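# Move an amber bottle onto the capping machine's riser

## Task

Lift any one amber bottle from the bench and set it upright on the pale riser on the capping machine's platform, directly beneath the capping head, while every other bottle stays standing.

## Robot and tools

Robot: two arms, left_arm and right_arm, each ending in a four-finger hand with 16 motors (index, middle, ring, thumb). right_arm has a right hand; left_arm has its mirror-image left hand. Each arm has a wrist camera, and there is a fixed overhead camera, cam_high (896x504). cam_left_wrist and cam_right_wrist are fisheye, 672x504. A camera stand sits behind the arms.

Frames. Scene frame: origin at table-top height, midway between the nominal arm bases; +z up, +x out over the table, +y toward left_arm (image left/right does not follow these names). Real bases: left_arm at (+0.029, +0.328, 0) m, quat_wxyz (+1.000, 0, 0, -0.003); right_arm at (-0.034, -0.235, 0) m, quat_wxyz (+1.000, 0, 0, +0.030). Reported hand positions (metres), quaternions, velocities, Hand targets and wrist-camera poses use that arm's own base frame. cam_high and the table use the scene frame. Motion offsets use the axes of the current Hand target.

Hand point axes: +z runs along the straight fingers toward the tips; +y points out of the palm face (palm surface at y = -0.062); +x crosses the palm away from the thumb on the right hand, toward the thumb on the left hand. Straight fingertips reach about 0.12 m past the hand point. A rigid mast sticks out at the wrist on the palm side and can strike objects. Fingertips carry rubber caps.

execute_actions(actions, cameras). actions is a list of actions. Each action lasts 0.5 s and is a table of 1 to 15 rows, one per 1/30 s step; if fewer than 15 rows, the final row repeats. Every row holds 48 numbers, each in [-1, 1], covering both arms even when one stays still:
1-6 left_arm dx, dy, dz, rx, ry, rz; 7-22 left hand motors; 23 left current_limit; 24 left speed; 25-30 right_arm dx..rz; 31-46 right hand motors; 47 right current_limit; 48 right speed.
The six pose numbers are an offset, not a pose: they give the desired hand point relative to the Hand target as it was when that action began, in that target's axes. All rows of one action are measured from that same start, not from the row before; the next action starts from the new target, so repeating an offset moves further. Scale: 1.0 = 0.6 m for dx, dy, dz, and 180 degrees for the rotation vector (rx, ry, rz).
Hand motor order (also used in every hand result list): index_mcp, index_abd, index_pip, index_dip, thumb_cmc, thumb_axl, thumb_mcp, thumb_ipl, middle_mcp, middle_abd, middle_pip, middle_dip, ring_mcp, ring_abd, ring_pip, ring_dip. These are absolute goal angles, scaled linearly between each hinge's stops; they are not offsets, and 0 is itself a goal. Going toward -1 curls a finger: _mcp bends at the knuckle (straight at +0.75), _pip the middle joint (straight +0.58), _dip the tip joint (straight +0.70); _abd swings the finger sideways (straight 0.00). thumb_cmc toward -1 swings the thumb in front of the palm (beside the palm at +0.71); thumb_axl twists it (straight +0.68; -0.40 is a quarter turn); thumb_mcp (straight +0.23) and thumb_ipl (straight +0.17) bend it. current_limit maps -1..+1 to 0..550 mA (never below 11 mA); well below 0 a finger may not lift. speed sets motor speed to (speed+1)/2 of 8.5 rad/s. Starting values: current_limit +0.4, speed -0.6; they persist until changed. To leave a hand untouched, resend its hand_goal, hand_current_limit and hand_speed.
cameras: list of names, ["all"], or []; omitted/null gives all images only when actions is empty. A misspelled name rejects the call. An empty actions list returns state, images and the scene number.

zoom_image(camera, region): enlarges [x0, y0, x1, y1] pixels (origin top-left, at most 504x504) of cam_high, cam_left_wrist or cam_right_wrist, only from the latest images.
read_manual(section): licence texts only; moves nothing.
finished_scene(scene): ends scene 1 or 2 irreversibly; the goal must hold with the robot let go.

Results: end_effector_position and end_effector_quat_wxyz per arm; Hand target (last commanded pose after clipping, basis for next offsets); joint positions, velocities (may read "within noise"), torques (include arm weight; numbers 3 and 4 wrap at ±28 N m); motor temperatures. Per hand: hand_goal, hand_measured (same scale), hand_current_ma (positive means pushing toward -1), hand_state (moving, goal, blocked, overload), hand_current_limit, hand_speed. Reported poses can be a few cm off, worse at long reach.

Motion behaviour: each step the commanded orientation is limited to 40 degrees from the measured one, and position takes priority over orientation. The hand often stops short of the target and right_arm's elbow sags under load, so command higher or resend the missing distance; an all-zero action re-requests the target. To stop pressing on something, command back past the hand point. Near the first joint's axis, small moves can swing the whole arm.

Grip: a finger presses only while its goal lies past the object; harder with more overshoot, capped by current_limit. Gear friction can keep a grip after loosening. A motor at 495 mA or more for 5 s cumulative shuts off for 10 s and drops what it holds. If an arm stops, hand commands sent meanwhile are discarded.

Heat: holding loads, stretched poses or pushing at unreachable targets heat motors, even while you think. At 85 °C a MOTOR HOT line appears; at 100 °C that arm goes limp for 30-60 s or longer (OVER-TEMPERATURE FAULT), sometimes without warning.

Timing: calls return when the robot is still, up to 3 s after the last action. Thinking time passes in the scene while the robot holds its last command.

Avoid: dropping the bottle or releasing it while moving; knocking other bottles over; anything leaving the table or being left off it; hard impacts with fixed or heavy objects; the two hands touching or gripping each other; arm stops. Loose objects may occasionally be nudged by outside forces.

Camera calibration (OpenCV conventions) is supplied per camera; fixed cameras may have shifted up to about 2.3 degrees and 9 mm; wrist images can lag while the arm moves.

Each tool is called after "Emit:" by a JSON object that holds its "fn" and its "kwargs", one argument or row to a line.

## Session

Emit:
{"fn": "execute_actions", "kwargs": {
  "actions": []
}}

Emit:
{"fn": "zoom_image", "kwargs": {
  "camera": "cam_high",
  "region": [350, 150, 650, 400]
}}

Scene clock: 0.00 s.
left_arm: end_effector_position=(+0.5061, +0.3236, +0.2214) hand_goal=(+0.754, +0.000, +0.576, +0.696, +0.714, +0.678, +0.226, +0.168, +0.754, +0.000, +0.576, +0.696, +0.754, +0.000, +0.576, +0.696) hand_measured=(+0.754, +0.000, +0.576, +0.696, +0.714, +0.678, +0.226, +0.168, +0.754, +0.000, +0.576, +0.696, +0.754, +0.000, +0.576, +0.696) hand_current_ma=(+0, +0, +0, +0, +0, +0, +0, +0, +0, +0, +0, +0, +0, +0, +0, +0) hand_state=(goal, goal, goal, goal, goal, goal, goal, goal, goal, goal, goal, goal, goal, goal, goal, goal) hand_current_limit=0.40 hand_speed=-0.60 end_effector_quat_wxyz=(+0.654, -0.053, +0.736, +0.168) | right_arm: end_effector_position=(+0.1468, +0.2040, +0.2945) hand_goal=(+0.754, +0.000, +0.576, +0.696, +0.714, +0.678, +0.226, +0.168, +0.754, +0.000, +0.576, +0.696, +0.754, +0.000, +0.576, +0.696) hand_measured=(+0.754, +0.000, +0.576, +0.696, +0.714, +0.678, +0.226, +0.168, +0.754, +0.000, +0.576, +0.696, +0.754, +0.000, +0.576, +0.696) hand_current_ma=(+0, +0, +0, +0, +0, +0, +0, +0, +0, +0, +0, +0, +0, +0, +0, +0) hand_state=(goal, goal, goal, goal, goal, goal, goal, goal, goal, goal, goal, goal, goal, goal, goal, goal) hand_current_limit=0.40 hand_speed=-0.60 end_effector_quat_wxyz=(-0.356, +0.664, +0.120, +0.646)
Joint positions: left_arm=[0.466 1.501 0.743 0.669 0.142 -1.379] | right_arm=[1.817 0.404 0.326 0.288 1.126 1.706]
Joint velocities: within noise
Joint torques (N m): no reading
Motor temperatures (°C): left_arm=[32 26 27 29 29 25] | right_arm=[32 31 29 28 27 25]
Heat: left arm: hottest waist 32 °C; right arm: hottest waist 32 °C.
Hand target: left_arm +0.5119, +0.3265, +0.2365; +0.665, -0.051, +0.725, +0.172 | right_arm +0.1465, +0.2053, +0.3087; -0.368, +0.661, +0.107, +0.646
camera_calibration:
cam_left_wrist: T_world_to_cam=[[0.292067, -0.693891, 0.658188, -0.100138], [-0.562916, -0.681086, -0.468239, 0.565836], [0.77319, -0.233747, -0.589525, -0.0559879], [0, 0, 0, 1]] pos_world=[0.391054, 0.302811, 0.29785]
cam_right_wrist: T_world_to_cam=[[0.287145, -0.204627, -0.935775, 0.31173], [-0.943846, 0.106211, -0.312847, 0.165912], [0.163407, 0.973061, -0.162638, -0.0481105], [0, 0, 0, 1]] pos_world=[0.0749455, 0.0929811, 0.33579]

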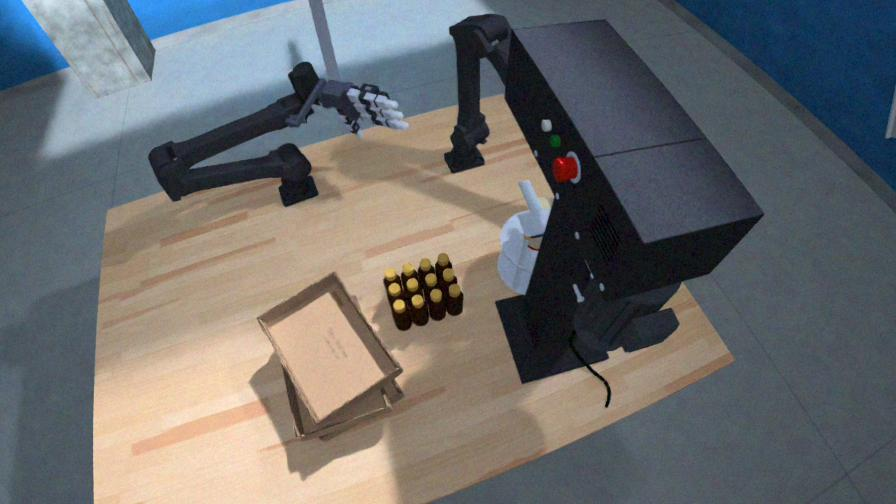

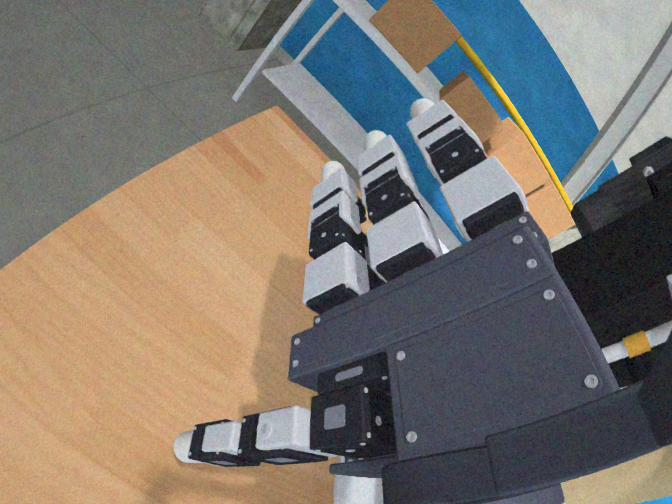

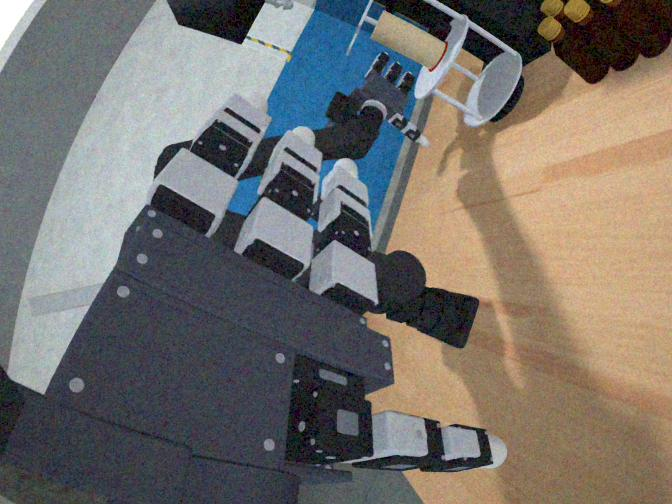

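Scaled by 1.680 from the camera's 896x504 image, which has a finer 1280x720 frame.

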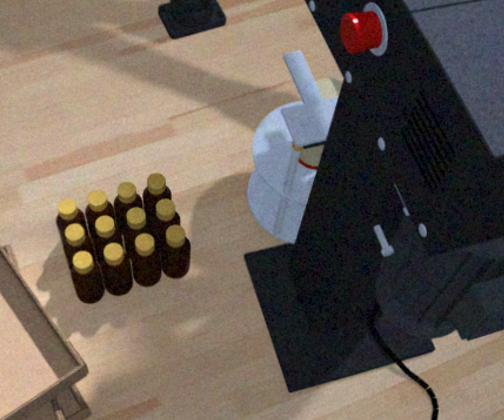

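Emit:
{"fn": "execute_actions", "kwargs": {
  "actions": [
    [[-0.0157,0.0297,-0.0813,0,0,0,0.754,0,0.576,0.696,0.714,0.678,0.226,0.168,0.754,0,0.576,0.696,0.754,0,0.576,0.696,0.4,-0.6,0.0676,0.0973,0.0393,0.0163,-0.0243,-0.152,0.754,0.15,0.576,0.696,-0.143,0.678,0.226,0.168,0.754,-0.13,0.576,0.696,0.754,-0.22,0.576,0.696,0.4,-0.6]]
  ],
  "cameras": []
}}

Scene clock: 13.70 s.
left_arm: end_effector_position=(+0.4659, +0.3247, +0.2526) hand_goal=(+0.754, +0.000, +0.576, +0.696, +0.714, +0.678, +0.226, +0.168, +0.754, +0.000, +0.576, +0.696, +0.754, +0.000, +0.576, +0.696) hand_measured=(+0.754, +0.002, +0.576, +0.696, +0.714, +0.678, +0.226, +0.168, +0.754, +0.002, +0.576, +0.696, +0.754, +0.002, +0.576, +0.696) hand_current_ma=(+0, +1, +1, +0, +0, -1, +0, +0, +0, +1, +1, +0, +0, +1, +1, +0) hand_state=(goal, goal, goal, goal, goal, goal, goal, goal, goal, goal, goal, goal, goal, goal, goal, goal) hand_current_limit=0.40 hand_speed=-0.60 end_effector_quat_wxyz=(+0.668, -0.049, +0.722, +0.171) | right_arm: end_effector_position=(+0.2032, +0.1689, +0.3133) hand_goal=(+0.754, +0.150, +0.576, +0.696, -0.142, +0.678, +0.226, +0.168, +0.754, -0.130, +0.576, +0.696, +0.754, -0.220, +0.576, +0.696) hand_measured=(+0.754, +0.152, +0.576, +0.696, -0.122, +0.678, +0.226, +0.168, +0.754, -0.118, +0.576, +0.696, +0.754, -0.210, +0.576, +0.696) hand_current_ma=(+0, +1, +0, +0, +32, +0, +0, +0, +0, +13, +0, +0, +0, +11, +0, +0) hand_state=(goal, goal, goal, goal, goal, goal, goal, goal, goal, goal, goal, goal, goal, goal, goal, goal) hand_current_limit=0.40 hand_speed=-0.60 end_effector_quat_wxyz=(-0.211, +0.637, +0.295, +0.681)
Joint positions: left_arm=[0.518 1.363 0.672 0.642 0.199 -1.379] | right_arm=[1.442 0.206 0.326 -0.098 0.708 1.424]
Joint torques (N m): left_arm=[-1.49 -10.34 8.28 1.06 0.12 0.21] | right_arm=[1.38 1.44 10.36 1.62 -0.08 -0.19]
Motor temperatures (°C): left_arm=[32 27 30 29 29 25] | right_arm=[32 31 34 28 27 25]
Heat: left arm: hottest waist 32 °C; right arm: hottest elbow 34 °C.
Hand target: left_arm +0.4613, +0.3262, +0.2517; +0.665, -0.051, +0.725, +0.172 | right_arm +0.2066, +0.1653, +0.3287; -0.217, +0.631, +0.291, +0.686
Off the commanded pose: left_arm 0.005 m, 1 deg | right_arm 0.016 m, 1 deg.
No camera images: "cameras" was empty.

Emit:
{"fn": "execute_actions", "kwargs": {
  "actions": [
    [[-0.0157,0.0297,-0.0813,0,0,0,0.754,0,0.576,0.696,0.714,0.678,0.226,0.168,0.754,0,0.576,0.696,0.754,0,0.576,0.696,0.4,-0.6,-0.0292,0.0958,0.0053,0.0163,-0.0243,-0.152,0.754,0.15,0.576,0.696,-0.143,0.678,0.226,0.168,0.754,-0.13,0.576,0.696,0.754,-0.22,0.576,0.696,0.4,-0.6]]
  ],
  "cameras": ["cam_high"]
}}

Scene clock: 16.03 s.
left_arm: end_effector_position=(+0.4164, +0.3247, +0.2696) hand_goal=(+0.754, +0.000, +0.576, +0.696, +0.714, +0.678, +0.226, +0.168, +0.754, +0.000, +0.576, +0.696, +0.754, +0.000, +0.576, +0.696) hand_measured=(+0.754, +0.002, +0.576, +0.696, +0.714, +0.678, +0.226, +0.168, +0.754, +0.002, +0.576, +0.696, +0.754, +0.002, +0.576, +0.696) hand_current_ma=(+0, +2, +1, +0, +0, -1, +0, +0, +0, +2, +1, +0, +0, +2, +1, +0) hand_state=(goal, goal, goal, goal, goal, goal, goal, goal, goal, goal, goal, goal, goal, goal, goal, goal) hand_current_limit=0.40 hand_speed=-0.60 end_effector_quat_wxyz=(+0.670, -0.050, +0.721, +0.170) | right_arm: end_effector_position=(+0.2473, +0.1263, +0.3192) hand_goal=(+0.754, +0.150, +0.576, +0.696, -0.142, +0.678, +0.226, +0.168, +0.754, -0.130, +0.576, +0.696, +0.754, -0.220, +0.576, +0.696) hand_measured=(+0.758, +0.152, +0.576, +0.696, -0.122, +0.678, +0.226, +0.168, +0.758, -0.120, +0.576, +0.696, +0.758, -0.210, +0.576, +0.696) hand_current_ma=(+3, +1, +0, +0, +32, +0, +0, +0, +3, +11, +0, +0, +3, +9, +0, +0) hand_state=(goal, goal, goal, goal, goal, goal, goal, goal, goal, goal, goal, goal, goal, goal, goal, goal) hand_current_limit=0.40 hand_speed=-0.60 end_effector_quat_wxyz=(-0.049, +0.574, +0.444, +0.687)
Joint positions: left_arm=[0.592 1.206 0.591 0.567 0.275 -1.379] | right_arm=[0.869 0.06 0.28 -0.273 0.14 0.991]
Joint torques (N m): left_arm=[-1.32 -8.64 8.47 1.03 0.13 0.26] | right_arm=[1.2 2.2 8.32 2.21 -0.11 -0.21]
Heat: left arm: hottest waist 32 °C; right arm: hottest elbow 34 °C.
Hand target: left_arm +0.4109, +0.3259, +0.2672; +0.665, -0.051, +0.725, +0.172 | right_arm +0.2491, +0.1238, +0.3184; -0.053, +0.564, +0.457, +0.686
Off the commanded pose: left_arm 0.006 m, 1 deg | right_arm 0.003 m, 2 deg.
Images, in order (width x height): cam_high 896x504.

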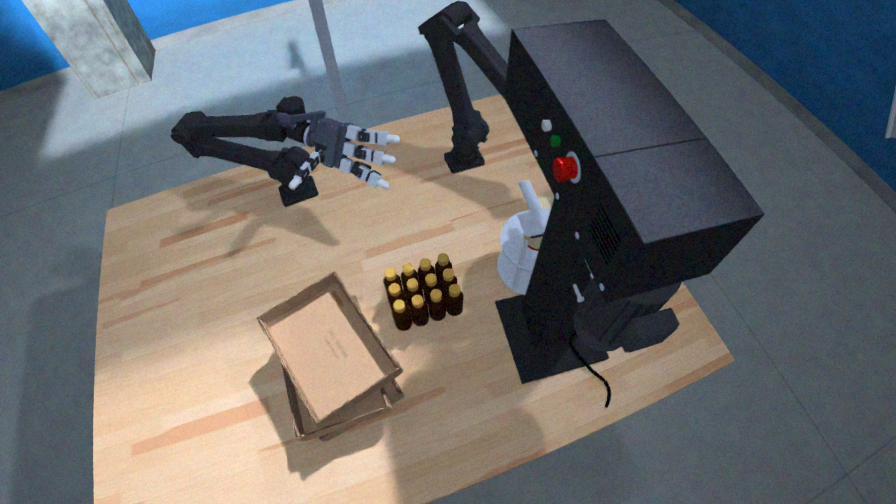

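Emit:
{"fn": "execute_actions", "kwargs": {
  "actions": [
    [[-0.0157,0.0297,-0.0813,0,0,0,0.754,0,0.576,0.696,0.714,0.678,0.226,0.168,0.754,0,0.576,0.696,0.754,0,0.576,0.696,0.4,-0.6,-0.0852,0.0658,0.0082,0.0163,-0.0243,-0.152,0.754,0.15,0.576,0.696,-0.143,0.678,0.226,0.168,0.754,-0.13,0.576,0.696,0.754,-0.22,0.576,0.696,0.4,-0.6]]
  ],
  "cameras": ["cam_right_wrist"]
}}

Scene clock: 17.90 s.
left_arm: end_effector_position=(+0.3654, +0.3244, +0.2841) hand_goal=(+0.754, +0.000, +0.576, +0.696, +0.714, +0.678, +0.226, +0.168, +0.754, +0.000, +0.576, +0.696, +0.754, +0.000, +0.576, +0.696) hand_measured=(+0.754, +0.002, +0.576, +0.696, +0.714, +0.678, +0.226, +0.168, +0.754, +0.002, +0.576, +0.696, +0.754, +0.002, +0.576, +0.696) hand_current_ma=(+1, +2, +1, +0, +0, -1, +0, +0, +1, +2, +1, +0, +1, +2, +1, +0) hand_state=(goal, goal, goal, goal, goal, goal, goal, goal, goal, goal, goal, goal, goal, goal, goal, goal) hand_current_limit=0.40 hand_speed=-0.60 end_effector_quat_wxyz=(+0.670, -0.051, +0.722, +0.168) | right_arm: end_effector_position=(+0.2885, +0.0814, +0.2955) hand_goal=(+0.754, +0.150, +0.576, +0.696, -0.142, +0.678, +0.226, +0.168, +0.754, -0.130, +0.576, +0.696, +0.754, -0.220, +0.576, +0.696) hand_measured=(+0.760, +0.152, +0.576, +0.696, -0.124, +0.678, +0.226, +0.168, +0.760, -0.124, +0.576, +0.696, +0.760, -0.214, +0.576, +0.696) hand_current_ma=(+6, +1, +0, +0, +30, +0, +0, +0, +8, +5, +0, +0, +7, +4, +0, +0) hand_state=(goal, goal, goal, goal, goal, goal, goal, goal, goal, goal, goal, goal, goal, goal, goal, goal) hand_current_limit=0.40 hand_speed=-0.60 end_effector_quat_wxyz=(+0.127, +0.495, +0.572, +0.642)
Joint positions: left_arm=[0.689 1.039 0.525 0.464 0.372 -1.378] | right_arm=[0.178 0.131 0.193 -0.226 -0.478 0.443]
Joint torques (N m): left_arm=[-1.26 -6.77 9.16 1.01 0.14 0.31] | right_arm=[0.91 3.43 8.87 3.52 -0.22 -0.23]
Heat: left arm: hottest waist 32 °C; right arm: hottest elbow 34 °C.
Hand target: left_arm +0.3604, +0.3256, +0.2823; +0.665, -0.050, +0.725, +0.172 | right_arm +0.2942, +0.0818, +0.2987; +0.113, +0.464, +0.596, +0.645
Off the commanded pose: left_arm 0.005 m, 1 deg | right_arm 0.006 m, 5 deg.
camera_calibration:
cam_right_wrist: T_world_to_cam=[[0.632747, -0.759815, 0.149375, -0.128322], [-0.54878, -0.576095, -0.605768, 0.341098], [0.546325, 0.301324, -0.781494, 0.175183], [0, 0, 0, 1]] pos_world=[0.172677, 0.0462177, 0.362699]
Images, in order (width x height): cam_right_wrist 672x504.

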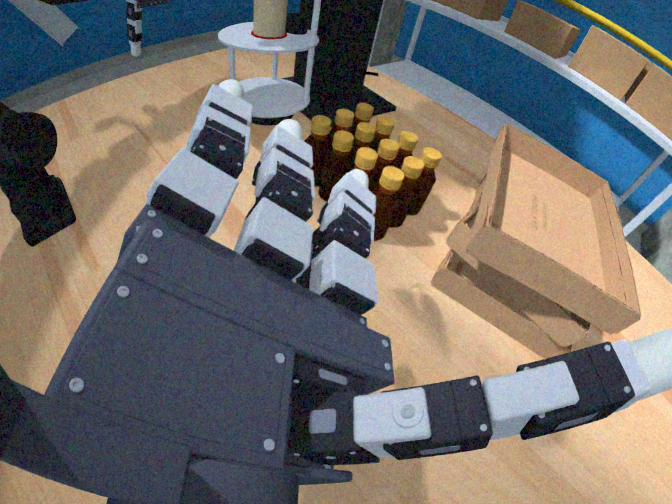

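Emit:
{"fn": "execute_actions", "kwargs": {
  "actions": [
    [[-0.0818,-0.0143,-0.1022,0.011,-0.0509,0.1314,0.754,0,0.576,0.696,0.714,0.678,0.226,0.168,0.754,0,0.576,0.696,0.754,0,0.576,0.696,0.4,-0.6,-0.1375,-0.0623,0.0347,0.0163,-0.0243,-0.152,0.754,0.15,0.576,0.696,-0.143,0.678,0.226,0.168,0.754,-0.13,0.576,0.696,0.754,-0.22,0.576,0.696,0.4,-0.6]]
  ],
  "cameras": ["cam_right_wrist", "cam_high"]
}}

Scene clock: 20.53 s.
left_arm: end_effector_position=(+0.3160, +0.2910, +0.3272) hand_goal=(+0.754, +0.000, +0.576, +0.696, +0.714, +0.678, +0.226, +0.168, +0.754, +0.000, +0.576, +0.696, +0.754, +0.000, +0.576, +0.696) hand_measured=(+0.756, +0.002, +0.576, +0.696, +0.716, +0.678, +0.226, +0.168, +0.756, +0.002, +0.576, +0.696, +0.756, +0.002, +0.576, +0.696) hand_current_ma=(+4, +2, +1, +0, +2, -1, +0, +0, +4, +2, +1, +0, +4, +2, +1, +0) hand_state=(goal, goal, goal, goal, goal, goal, goal, goal, goal, goal, goal, goal, goal, goal, goal, goal) hand_current_limit=0.40 hand_speed=-0.60 end_effector_quat_wxyz=(+0.670, +0.118, +0.677, +0.282) | right_arm: end_effector_position=(+0.3231, +0.0488, +0.1941) hand_goal=(+0.754, +0.150, +0.576, +0.696, -0.142, +0.678, +0.226, +0.168, +0.754, -0.130, +0.576, +0.696, +0.754, -0.220, +0.576, +0.696) hand_measured=(+0.762, +0.152, +0.576, +0.696, -0.130, +0.678, +0.226, +0.168, +0.764, -0.128, +0.576, +0.696, +0.762, -0.218, +0.576, +0.696) hand_current_ma=(+11, +1, +0, +0, +15, +0, +0, +0, +12, +2, +0, +0, +11, +1, +0, +0) hand_state=(goal, goal, goal, goal, goal, goal, goal, goal, goal, goal, goal, goal, goal, goal, goal, goal) hand_current_limit=0.40 hand_speed=-0.60 end_effector_quat_wxyz=(+0.251, +0.402, +0.699, +0.536)
Joint positions: left_arm=[0.797 0.86 0.381 0.546 0.57 -1.035] | right_arm=[-0.233 0.737 0.071 0.224 -0.793 -0.242]
Joint torques (N m): left_arm=[-1.26 -4.42 8.88 2.47 0.09 0.33] | right_arm=[1.14 0.21 10.24 3.02 -0.54 -0.14]
Heat: left arm: hottest waist 32 °C; right arm: hottest elbow 35 °C.
Hand target: left_arm +0.3103, +0.2905, +0.3324; +0.672, +0.124, +0.668, +0.296 | right_arm +0.3391, +0.0478, +0.2249; +0.273, +0.336, +0.701, +0.567
Off the commanded pose: left_arm 0.008 m, 2 deg | right_arm 0.035 m, 9 deg.
camera_calibration:
cam_right_wrist: T_world_to_cam=[[0.621434, -0.580792, 0.525834, -0.237994], [-0.454107, -0.813938, -0.362341, 0.213771], [0.638441, -0.0136136, -0.76955, 0.0702147], [0, 0, 0, 1]] pos_world=[0.200145, 0.0367268, 0.256637]
Images, in order (width x height): cam_high 896x504, cam_right_wrist 672x504.

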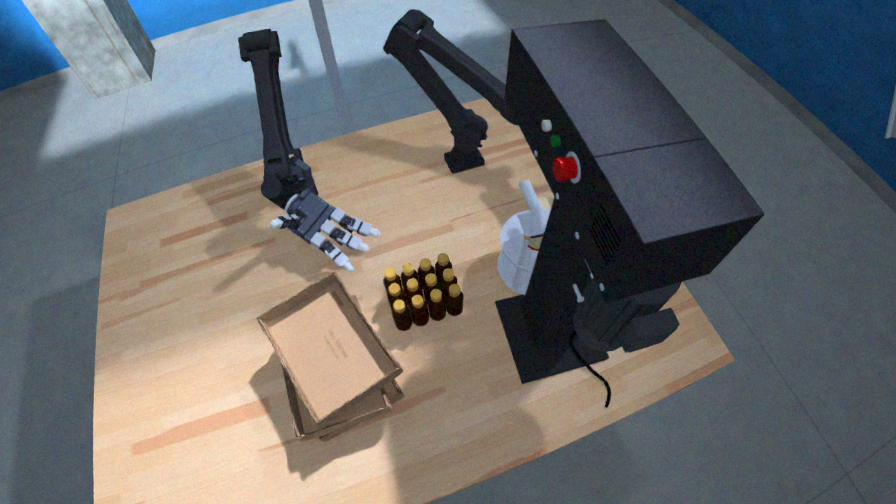

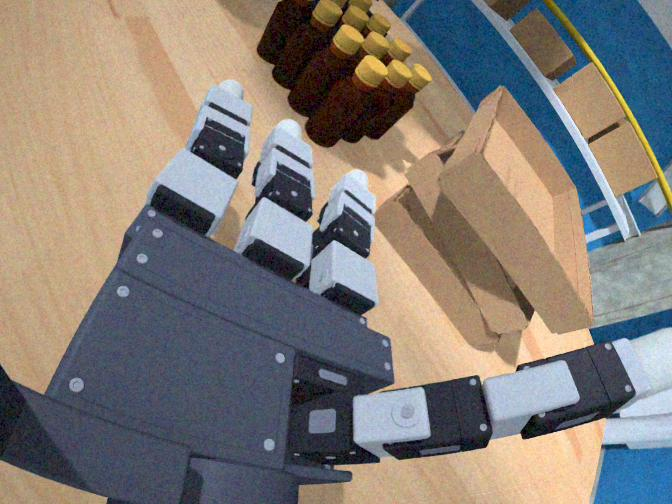

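Emit:
{"fn": "execute_actions", "kwargs": {
  "actions": [
    [[-0.0958,0.0198,-0.088,0.011,-0.0509,0.1314,0.754,0,0.576,0.696,0.714,0.678,0.226,0.168,0.754,0,0.576,0.696,0.754,0,0.576,0.696,0.4,-0.6,-0.0115,0.023,0.0362,0.0333,0,0,0.754,0.24,0.576,0.696,-0.143,0.678,0.226,0.168,0.754,-0.2,0.576,0.696,0.754,-0.28,0.576,0.696,0.4,-0.6]]
  ],
  "cameras": ["cam_right_wrist"]
}}

Scene clock: 25.23 s.
left_arm: end_effector_position=(+0.2635, +0.2548, +0.3784) hand_goal=(+0.754, +0.000, +0.576, +0.696, +0.714, +0.678, +0.226, +0.168, +0.754, +0.000, +0.576, +0.696, +0.754, +0.000, +0.576, +0.696) hand_measured=(+0.760, +0.002, +0.576, +0.696, +0.718, +0.678, +0.226, +0.168, +0.760, +0.002, +0.576, +0.696, +0.760, +0.002, +0.576, +0.696) hand_current_ma=(+10, +2, +1, +0, +6, -1, +0, +0, +10, +2, +1, +0, +10, +2, +1, +0) hand_state=(goal, goal, goal, goal, goal, goal, goal, goal, goal, goal, goal, goal, goal, goal, goal, goal) hand_current_limit=0.40 hand_speed=-0.60 end_effector_quat_wxyz=(+0.649, +0.288, +0.586, +0.392) | right_arm: end_effector_position=(+0.3484, +0.0568, +0.2121) hand_goal=(+0.754, +0.240, +0.576, +0.696, -0.142, +0.678, +0.226, +0.168, +0.754, -0.200, +0.576, +0.696, +0.754, -0.280, +0.576, +0.696) hand_measured=(+0.762, +0.236, +0.576, +0.696, -0.130, +0.678, +0.226, +0.168, +0.764, -0.196, +0.576, +0.696, +0.762, -0.276, +0.576, +0.696) hand_current_ma=(+11, -2, +0, +0, +15, +0, +0, +0, +12, +3, +0, +0, +11, +2, +0, +0) hand_state=(goal, goal, goal, goal, goal, goal, goal, goal, goal, goal, goal, goal, goal, goal, goal, goal) hand_current_limit=0.40 hand_speed=-0.60 end_effector_quat_wxyz=(+0.242, +0.366, +0.728, +0.527)
Joint positions: left_arm=[1.026 0.736 0.306 0.68 0.924 -0.771] | right_arm=[-0.227 0.84 0.186 0.146 -0.834 -0.356]
Joint torques (N m): left_arm=[-1.14 -1.79 9.57 2.06 -0.09 0.32] | right_arm=[2.43 -0.38 10.58 1.58 -0.49 -0.15]
Heat: left arm: hottest waist 32 °C; right arm: hottest elbow 35 °C.
Hand target: left_arm +0.2601, +0.2556, +0.3823; +0.645, +0.293, +0.578, +0.405 | right_arm +0.3622, +0.0575, +0.2338; +0.255, +0.350, +0.729, +0.529
Off the commanded pose: left_arm 0.005 m, 2 deg | right_arm 0.026 m, 2 deg.
camera_calibration:
cam_right_wrist: T_world_to_cam=[[0.660924, -0.501723, 0.55808, -0.283608], [-0.386701, -0.865017, -0.3197, 0.208561], [0.64315, -0.00451267, -0.765727, 0.0650342], [0, 0, 0, 1]] pos_world=[0.226267, 0.0384092, 0.274752]
Images, in order (width x height): cam_right_wrist 672x504.

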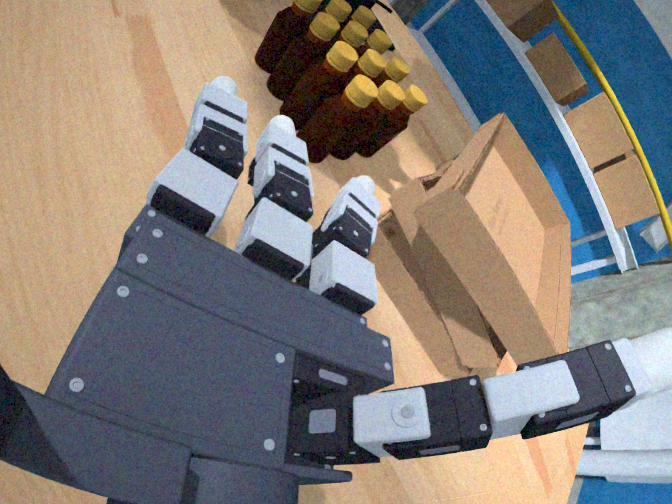

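Emit:
{"fn": "execute_actions", "kwargs": {
  "actions": [
    [[-0.0927,0.0543,-0.0743,0.011,-0.0509,0.1314,0.754,0,0.576,0.696,0.714,0.678,0.226,0.168,0.754,0,0.576,0.696,0.754,0,0.576,0.696,0.4,-0.6,-0.0128,-0.0425,0.0468,0,0,0,0.754,0.24,0.576,0.696,-0.143,0.678,0.226,0.168,0.754,-0.2,0.576,0.696,0.754,-0.28,0.576,0.696,0.4,-0.6]]
  ],
  "cameras": ["cam_right_wrist", "cam_left_wrist"]
}}

Scene clock: 28.10 s.
left_arm: end_effector_position=(+0.2126, +0.2164, +0.4217) hand_goal=(+0.754, +0.000, +0.576, +0.696, +0.714, +0.678, +0.226, +0.168, +0.754, +0.000, +0.576, +0.696, +0.754, +0.000, +0.576, +0.696) hand_measured=(+0.762, +0.002, +0.576, +0.696, +0.720, +0.678, +0.226, +0.168, +0.762, +0.002, +0.576, +0.696, +0.762, +0.002, +0.576, +0.696) hand_current_ma=(+16, +2, +1, +0, +11, -1, +0, +0, +16, +2, +1, +0, +15, +2, +1, +0) hand_state=(goal, goal, goal, goal, goal, goal, goal, goal, goal, goal, goal, goal, goal, goal, goal, goal) hand_current_limit=0.40 hand_speed=-0.60 end_effector_quat_wxyz=(+0.581, +0.445, +0.476, +0.488) | right_arm: end_effector_position=(+0.3685, +0.0636, +0.1855) hand_goal=(+0.754, +0.240, +0.576, +0.696, -0.142, +0.678, +0.226, +0.168, +0.754, -0.200, +0.576, +0.696, +0.754, -0.280, +0.576, +0.696) hand_measured=(+0.762, +0.236, +0.576, +0.696, -0.132, +0.678, +0.226, +0.168, +0.764, -0.196, +0.576, +0.696, +0.762, -0.276, +0.576, +0.696) hand_current_ma=(+11, -2, +0, +0, +15, +0, +0, +0, +12, +2, +0, +0, +11, +2, +0, +0) hand_state=(goal, goal, goal, goal, goal, goal, goal, goal, goal, goal, goal, goal, goal, goal, goal, goal) hand_current_limit=0.40 hand_speed=-0.60 end_effector_quat_wxyz=(+0.242, +0.360, +0.734, +0.523)
Joint positions: left_arm=[1.309 0.773 0.304 1.102 1.313 -0.738] | right_arm=[-0.182 1.073 0.188 0.383 -0.797 -0.351]
Joint torques (N m): left_arm=[-1.2 -1.08 10.45 1.11 -0.54 0.05] | right_arm=[2.55 -2.32 8.21 2.99 -0.37 0.09]
Heat: left arm: hottest waist 32 °C; right arm: hottest elbow 36 °C.
Hand target: left_arm +0.2101, +0.2200, +0.4310; +0.587, +0.447, +0.460, +0.494 | right_arm +0.3818, +0.0632, +0.2010; +0.255, +0.350, +0.729, +0.529
Off the commanded pose: left_arm 0.010 m, 2 deg | right_arm 0.020 m, 2 deg.
camera_calibration:
cam_left_wrist: T_world_to_cam=[[0.0333242, -0.85597, -0.515951, 0.364651], [-0.586604, 0.401214, -0.703507, 0.291412], [0.809188, 0.326103, -0.488745, 0.0926255], [0, 0, 0, 1]] pos_world=[0.0838405, 0.165006, 0.438423]
cam_right_wrist: T_world_to_cam=[[0.666593, -0.485745, 0.565426, -0.283145], [-0.376915, -0.874057, -0.306529, 0.208306], [0.643109, -0.00878776, -0.765725, 0.032007], [0, 0, 0, 1]] pos_world=[0.246672, 0.0448169, 0.248458]
Images, in order (width x height): cam_left_wrist 672x504, cam_right_wrist 672x504.

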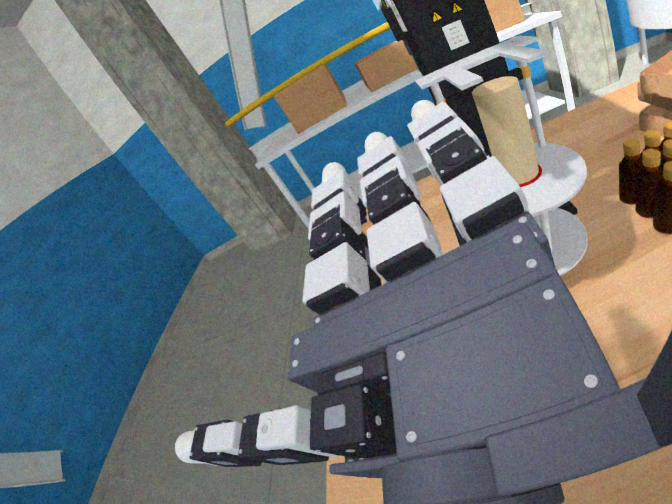

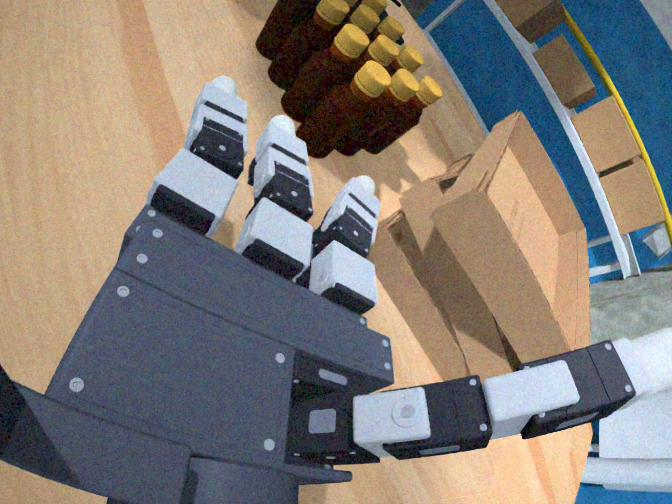

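Emit:
{"fn": "execute_actions", "kwargs": {
  "actions": [
    [[0,0,0,0,0,0,0.754,0,0.576,0.696,0.714,0.678,0.226,0.168,0.754,0,0.576,0.696,0.754,0,0.576,0.696,0.4,-0.6,0,0.0112,0.0663,0,0,0,0.754,0.24,0.576,0.696,-0.143,0.678,0.226,0.168,0.754,-0.2,0.576,0.696,0.754,-0.28,0.576,0.696,0.4,-0.6]]
  ],
  "cameras": ["cam_right_wrist"]
}}

Emit:
{"fn": "zoom_image", "kwargs": {
  "camera": "cam_right_wrist",
  "region": [240, 20, 480, 240]
}}

Scene clock: 31.03 s.
left_arm: end_effector_position=(+0.2116, +0.2166, +0.4236) hand_goal=(+0.754, +0.000, +0.576, +0.696, +0.714, +0.678, +0.226, +0.168, +0.754, +0.000, +0.576, +0.696, +0.754, +0.000, +0.576, +0.696) hand_measured=(+0.762, +0.002, +0.576, +0.696, +0.720, +0.678, +0.226, +0.168, +0.762, +0.002, +0.576, +0.696, +0.762, +0.002, +0.576, +0.696) hand_current_ma=(+16, +2, +1, +0, +11, -1, +0, +0, +16, +2, +1, +0, +15, +2, +1, +0) hand_state=(goal, goal, goal, goal, goal, goal, goal, goal, goal, goal, goal, goal, goal, goal, goal, goal) hand_current_limit=0.40 hand_speed=-0.60 end_effector_quat_wxyz=(+0.589, +0.445, +0.465, +0.489) | right_arm: end_effector_position=(+0.3965, +0.0870, +0.1775) hand_goal=(+0.754, +0.240, +0.576, +0.696, -0.142, +0.678, +0.226, +0.168, +0.754, -0.200, +0.576, +0.696, +0.754, -0.280, +0.576, +0.696) hand_measured=(+0.762, +0.238, +0.576, +0.696, -0.132, +0.678, +0.226, +0.168, +0.764, -0.198, +0.576, +0.696, +0.762, -0.278, +0.576, +0.696) hand_current_ma=(+11, -2, +0, +0, +14, +0, +0, +0, +12, +2, +0, +0, +11, +2, +0, +0) hand_state=(goal, goal, goal, goal, goal, goal, goal, goal, goal, goal, goal, goal, goal, goal, goal, goal) hand_current_limit=0.40 hand_speed=-0.60 end_effector_quat_wxyz=(+0.240, +0.362, +0.736, +0.520)
Joint positions: left_arm=[1.309 0.84 0.304 1.283 1.314 -0.846] | right_arm=[-0.061 1.218 0.233 0.525 -0.688 -0.281]
Joint torques (N m): left_arm=[-1.32 -1.26 10.03 0.96 -0.64 0.04] | right_arm=[2.14 -4.01 8.2 3.23 -0.3 0.12]
Heat: left arm: hottest waist 32 °C; right arm: hottest elbow 36 °C.
Hand target: left_arm +0.2101, +0.2200, +0.4310; +0.587, +0.447, +0.459, +0.494 | right_arm +0.4130, +0.0880, +0.1950; +0.256, +0.350, +0.729, +0.529
Off the commanded pose: left_arm 0.008 m, 1 deg | right_arm 0.024 m, 3 deg.
camera_calibration:
cam_right_wrist: T_world_to_cam=[[0.670352, -0.483292, 0.563078, -0.287241], [-0.379053, -0.875373, -0.300068, 0.236593], [0.637924, -0.0122854, -0.770001, 0.0112125], [0, 0, 0, 1]] pos_world=[0.275081, 0.0684231, 0.241367]
Images, in order (width x height): cam_right_wrist 672x504.

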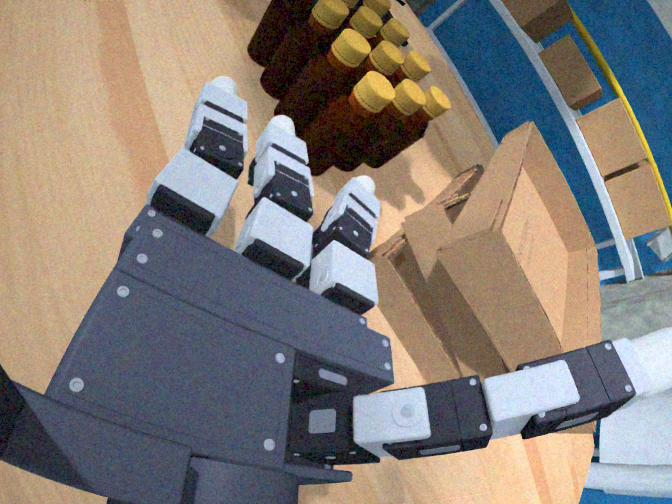

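Scaled by 2.100 from the camera's 672x504 image, which has a finer 960x720 frame.

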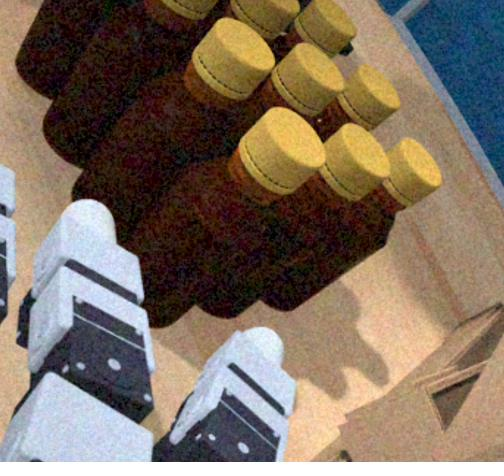

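Emit:
{"fn": "execute_actions", "kwargs": {
  "actions": [
    [[0,0,0,0,0,0,0.754,0,0.576,0.696,0.714,0.678,0.226,0.168,0.754,0,0.576,0.696,0.754,0,0.576,0.696,0.4,-0.6,0,0.0224,0.0365,0,0,0,0.754,0.24,0.576,0.696,-0.143,0.678,0.226,0.168,0.754,-0.2,0.576,0.696,0.754,-0.28,0.576,0.696,0.4,-0.6]]
  ],
  "cameras": ["cam_right_wrist"]
}}

Emit:
{"fn": "zoom_image", "kwargs": {
  "camera": "cam_right_wrist",
  "region": [240, 40, 480, 280]
}}

Scene clock: 33.27 s.
left_arm: end_effector_position=(+0.2116, +0.2165, +0.4236) hand_goal=(+0.754, +0.000, +0.576, +0.696, +0.714, +0.678, +0.226, +0.168, +0.754, +0.000, +0.576, +0.696, +0.754, +0.000, +0.576, +0.696) hand_measured=(+0.762, +0.002, +0.576, +0.696, +0.720, +0.678, +0.226, +0.168, +0.762, +0.002, +0.576, +0.696, +0.762, +0.002, +0.576, +0.696) hand_current_ma=(+16, +2, +1, +0, +11, -1, +0, +0, +16, +2, +1, +0, +15, +2, +1, +0) hand_state=(goal, goal, goal, goal, goal, goal, goal, goal, goal, goal, goal, goal, goal, goal, goal, goal) hand_current_limit=0.40 hand_speed=-0.60 end_effector_quat_wxyz=(+0.590, +0.445, +0.463, +0.488) | right_arm: end_effector_position=(+0.4167, +0.1018, +0.1835) hand_goal=(+0.754, +0.240, +0.576, +0.696, -0.142, +0.678, +0.226, +0.168, +0.754, -0.200, +0.576, +0.696, +0.754, -0.280, +0.576, +0.696) hand_measured=(+0.762, +0.238, +0.576, +0.696, -0.132, +0.678, +0.226, +0.168, +0.764, -0.198, +0.576, +0.696, +0.762, -0.278, +0.576, +0.696) hand_current_ma=(+11, -2, +0, +0, +14, +0, +0, +0, +12, +2, +0, +0, +11, +2, +0, +0) hand_state=(goal, goal, goal, goal, goal, goal, goal, goal, goal, goal, goal, goal, goal, goal, goal, goal) hand_current_limit=0.40 hand_speed=-0.60 end_effector_quat_wxyz=(+0.241, +0.361, +0.736, +0.519)
Joint positions: left_arm=[1.309 0.847 0.304 1.303 1.315 -0.858] | right_arm=[0.002 1.259 0.285 0.533 -0.63 -0.25]
Joint torques (N m): left_arm=[-1.32 -1.32 10.04 0.96 -0.65 0.05] | right_arm=[2.37 -4.66 8.1 3.28 -0.25 0.12]
Heat: left arm: hottest waist 32 °C; right arm: hottest elbow 36 °C.
Hand target: left_arm +0.2101, +0.2200, +0.4311; +0.587, +0.447, +0.459, +0.494 | right_arm +0.4325, +0.1038, +0.2010; +0.255, +0.350, +0.729, +0.529
Off the commanded pose: left_arm 0.008 m, 1 deg | right_arm 0.024 m, 3 deg.
camera_calibration:
cam_right_wrist: T_world_to_cam=[[0.670123, -0.481249, 0.565096, -0.297444], [-0.37843, -0.876466, -0.297655, 0.258456], [0.638534, -0.0143838, -0.769459, 0.00305631], [0, 0, 0, 1]] pos_world=[0.29518, 0.0834268, 0.247367]
Images, in order (width x height): cam_right_wrist 672x504.

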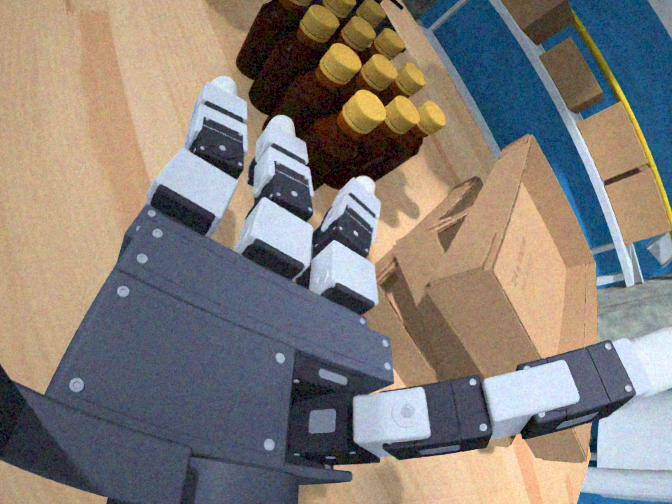

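Scaled by 2.100 from the camera's 672x504 image, which has a finer 960x720 frame.

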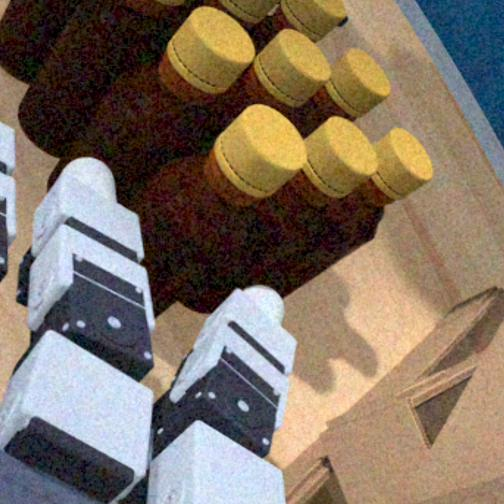

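Emit:
{"fn": "execute_actions", "kwargs": {
  "actions": [
    [[0,0,0,0,0,0,0.754,0,0.576,0.696,0.714,0.678,0.226,0.168,0.754,0,0.576,0.696,0.754,0,0.576,0.696,0.4,-0.6,0.0048,0.0067,0.0207,0,0,0,0.754,0.24,0.576,0.696,-0.143,0.678,0.226,0.168,0.754,-0.2,0.576,0.696,0.754,-0.28,0.576,0.696,0.4,-0.6]]
  ],
  "cameras": ["cam_right_wrist", "cam_high"]
}}

Emit:
{"fn": "zoom_image", "kwargs": {
  "camera": "cam_right_wrist",
  "region": [240, 40, 480, 280]
}}

Emit:
{"fn": "zoom_image", "kwargs": {
  "camera": "cam_high",
  "region": [300, 180, 480, 350]
}}

Scene clock: 35.27 s.
left_arm: end_effector_position=(+0.2116, +0.2166, +0.4236) hand_goal=(+0.754, +0.000, +0.576, +0.696, +0.714, +0.678, +0.226, +0.168, +0.754, +0.000, +0.576, +0.696, +0.754, +0.000, +0.576, +0.696) hand_measured=(+0.762, +0.002, +0.576, +0.696, +0.720, +0.678, +0.226, +0.168, +0.762, +0.002, +0.576, +0.696, +0.762, +0.002, +0.576, +0.696) hand_current_ma=(+16, +2, +1, +0, +11, -1, +0, +0, +16, +2, +1, +0, +15, +2, +1, +0) hand_state=(goal, goal, goal, goal, goal, goal, goal, goal, goal, goal, goal, goal, goal, goal, goal, goal) hand_current_limit=0.40 hand_speed=-0.60 end_effector_quat_wxyz=(+0.591, +0.445, +0.464, +0.488) | right_arm: end_effector_position=(+0.4244, +0.1116, +0.1830) hand_goal=(+0.754, +0.240, +0.576, +0.696, -0.142, +0.678, +0.226, +0.168, +0.754, -0.200, +0.576, +0.696, +0.754, -0.280, +0.576, +0.696) hand_measured=(+0.762, +0.238, +0.576, +0.696, -0.132, +0.678, +0.226, +0.168, +0.764, -0.198, +0.576, +0.696, +0.762, -0.278, +0.576, +0.696) hand_current_ma=(+11, -2, +0, +0, +14, +0, +0, +0, +12, +2, +0, +0, +11, +2, +0, +0) hand_state=(goal, goal, goal, goal, goal, goal, goal, goal, goal, goal, goal, goal, goal, goal, goal, goal) hand_current_limit=0.40 hand_speed=-0.60 end_effector_quat_wxyz=(+0.241, +0.361, +0.737, +0.518)
Joint positions: left_arm=[1.309 0.847 0.304 1.303 1.315 -0.858] | right_arm=[0.039 1.287 0.303 0.551 -0.596 -0.233]
Joint torques (N m): left_arm=[-1.32 -1.32 10.03 0.95 -0.65 0.05] | right_arm=[2.32 -5.42 8.25 3.23 -0.23 0.09]
Heat: left arm: hottest waist 32 °C; right arm: hottest elbow 36 °C.
Hand target: left_arm +0.2101, +0.2199, +0.4311; +0.587, +0.447, +0.459, +0.494 | right_arm +0.4409, +0.1141, +0.2008; +0.255, +0.351, +0.729, +0.529
Off the commanded pose: left_arm 0.008 m, 1 deg | right_arm 0.025 m, 3 deg.
camera_calibration:
cam_right_wrist: T_world_to_cam=[[0.670973, -0.48012, 0.565049, -0.29809], [-0.378628, -0.877064, -0.295633, 0.269615], [0.637524, -0.0155823, -0.770273, -0.0013932], [0, 0, 0, 1]] pos_world=[0.302982, 0.0933289, 0.247069]
Images, in order (width x height): cam_high 896x504, cam_right_wrist 672x504.

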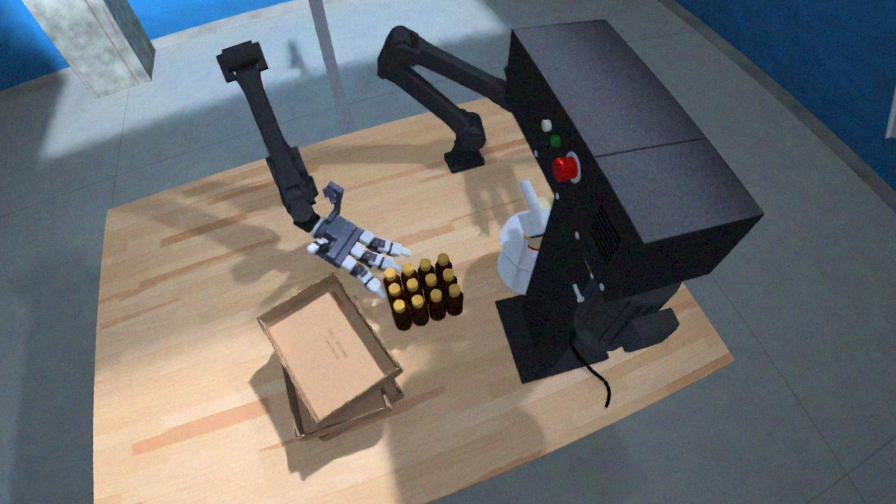

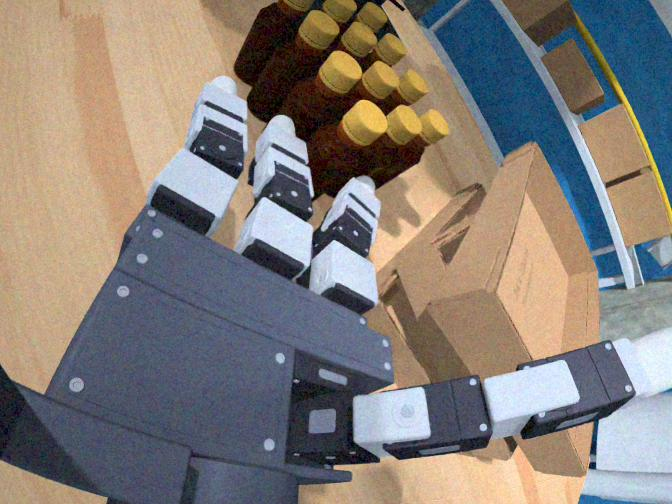

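Scaled by 2.100 from the camera's 672x504 image, which has a finer 960x720 frame.

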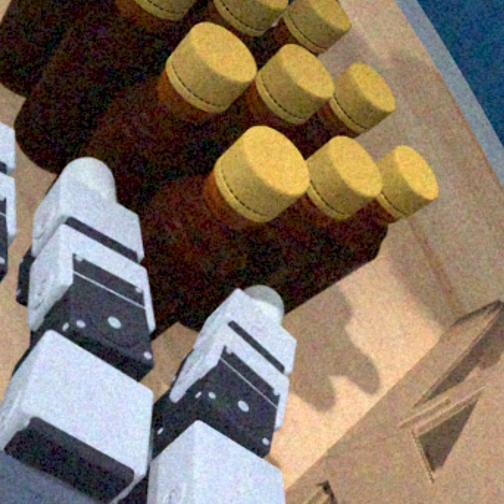

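Scaled by 2.800 from the camera's 896x504 image, which has a finer 1280x720 frame.

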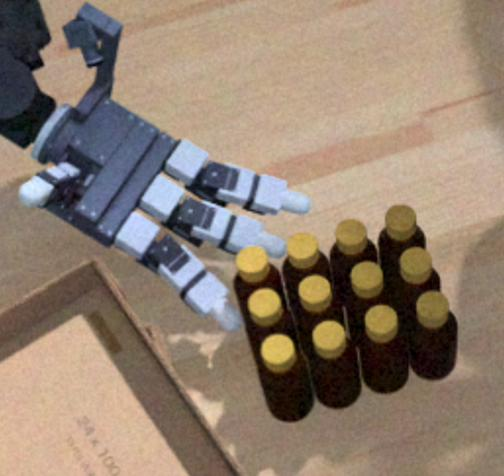

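Emit:
{"fn": "execute_actions", "kwargs": {
  "actions": [
    [[0,0,0,0,0,0,0.754,0,0.576,0.696,0.714,0.678,0.226,0.168,0.754,0,0.576,0.696,0.754,0,0.576,0.696,0.4,-0.6,0,0.003,0.0105,0,0,0,0.754,0.24,0.576,0.696,-0.143,0.678,0.226,0.168,0.754,-0.2,0.576,0.696,0.754,-0.28,0.576,0.696,0.4,-0.6]],
    [[0,0,0,0,0,0,0.754,0,0.576,0.696,0.714,0.678,0.226,0.168,0.754,0,0.576,0.696,0.754,0,0.576,0.696,0.4,-0.6,0,0,0,0,0,0,0.754,0.14,0.576,0.696,-0.143,0.678,0.226,0.168,0.754,-0.12,0.576,0.696,0.754,-0.22,0.576,0.696,0.4,-0.85]]
  ],
  "cameras": ["cam_right_wrist", "cam_high"]
}}

Emit:
{"fn": "zoom_image", "kwargs": {
  "camera": "cam_high",
  "region": [350, 230, 480, 350]
}}

Scene clock: 37.67 s.
left_arm: end_effector_position=(+0.2116, +0.2166, +0.4236) hand_goal=(+0.754, +0.000, +0.576, +0.696, +0.714, +0.678, +0.226, +0.168, +0.754, +0.000, +0.576, +0.696, +0.754, +0.000, +0.576, +0.696) hand_measured=(+0.762, +0.002, +0.576, +0.696, +0.720, +0.678, +0.226, +0.168, +0.762, +0.002, +0.576, +0.696, +0.762, +0.002, +0.576, +0.696) hand_current_ma=(+16, +2, +1, +0, +11, -1, +0, +0, +16, +2, +1, +0, +15, +2, +1, +0) hand_state=(goal, goal, goal, goal, goal, goal, goal, goal, goal, goal, goal, goal, goal, goal, goal, goal) hand_current_limit=0.40 hand_speed=-0.60 end_effector_quat_wxyz=(+0.591, +0.445, +0.464, +0.488) | right_arm: end_effector_position=(+0.4298, +0.1150, +0.1832) hand_goal=(+0.754, +0.140, +0.576, +0.696, -0.142, +0.678, +0.226, +0.168, +0.754, -0.120, +0.576, +0.696, +0.754, -0.220, +0.576, +0.696) hand_measured=(+0.762, +0.152, +0.576, +0.696, -0.132, +0.678, +0.226, +0.168, +0.764, -0.130, +0.576, +0.696, +0.762, -0.222, +0.576, +0.696) hand_current_ma=(+11, +13, +0, +0, +14, +0, +0, +0, +12, -9, +0, +0, +11, -1, +0, +0) hand_state=(goal, goal, goal, goal, goal, goal, goal, goal, goal, goal, goal, goal, goal, goal, goal, goal) hand_current_limit=0.40 hand_speed=-0.85 end_effector_quat_wxyz=(+0.242, +0.361, +0.737, +0.518)
Joint positions: left_arm=[1.309 0.847 0.304 1.303 1.315 -0.858] | right_arm=[0.052 1.304 0.317 0.559 -0.583 -0.227]
Joint torques (N m): left_arm=[-1.32 -1.26 10.03 0.95 -0.65 0.04] | right_arm=[2.55 -5.3 8.29 3.32 -0.25 0.1]
Heat: left arm: hottest waist 32 °C; right arm: hottest elbow 36 °C.
Hand target: left_arm +0.2101, +0.2199, +0.4311; +0.587, +0.447, +0.459, +0.494 | right_arm +0.4460, +0.1181, +0.2008; +0.256, +0.350, +0.729, +0.529
Off the commanded pose: left_arm 0.008 m, 1 deg | right_arm 0.024 m, 3 deg.
camera_calibration:
cam_right_wrist: T_world_to_cam=[[0.669876, -0.480539, 0.565994, -0.299893], [-0.37949, -0.876809, -0.295285, 0.275003], [0.638165, -0.0169845, -0.769712, -0.00490249], [0, 0, 0, 1]] pos_world=[0.308381, 0.0969314, 0.247169]
Images, in order (width x height): cam_high 896x504, cam_right_wrist 672x504.

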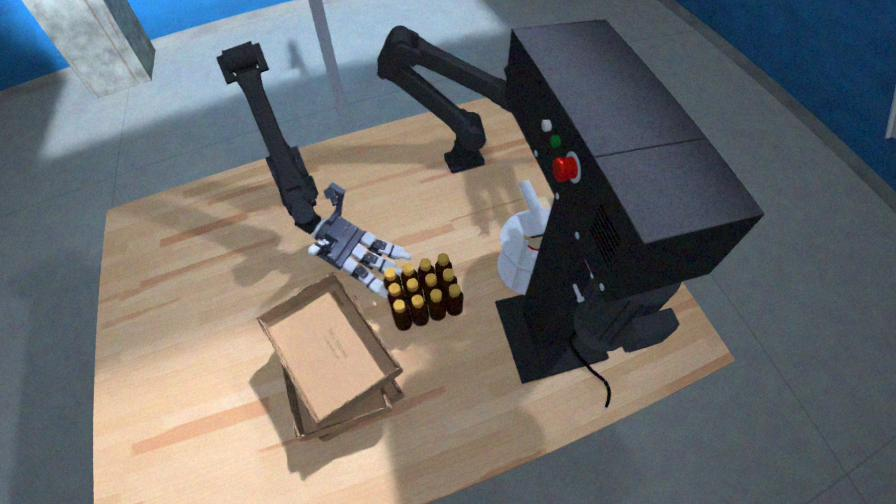

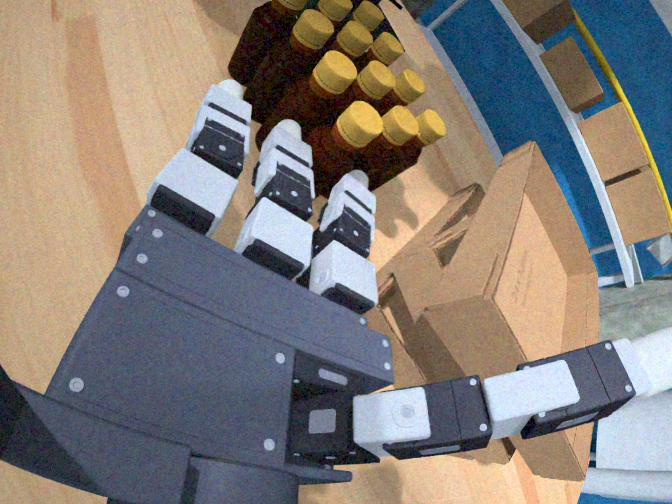

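Scaled by 3.877 from the camera's 896x504 image, which has a finer 1280x720 frame.

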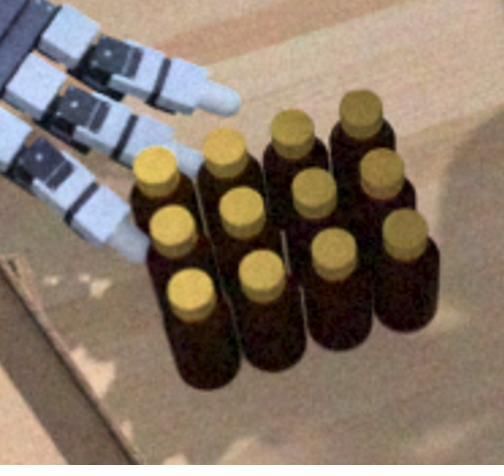

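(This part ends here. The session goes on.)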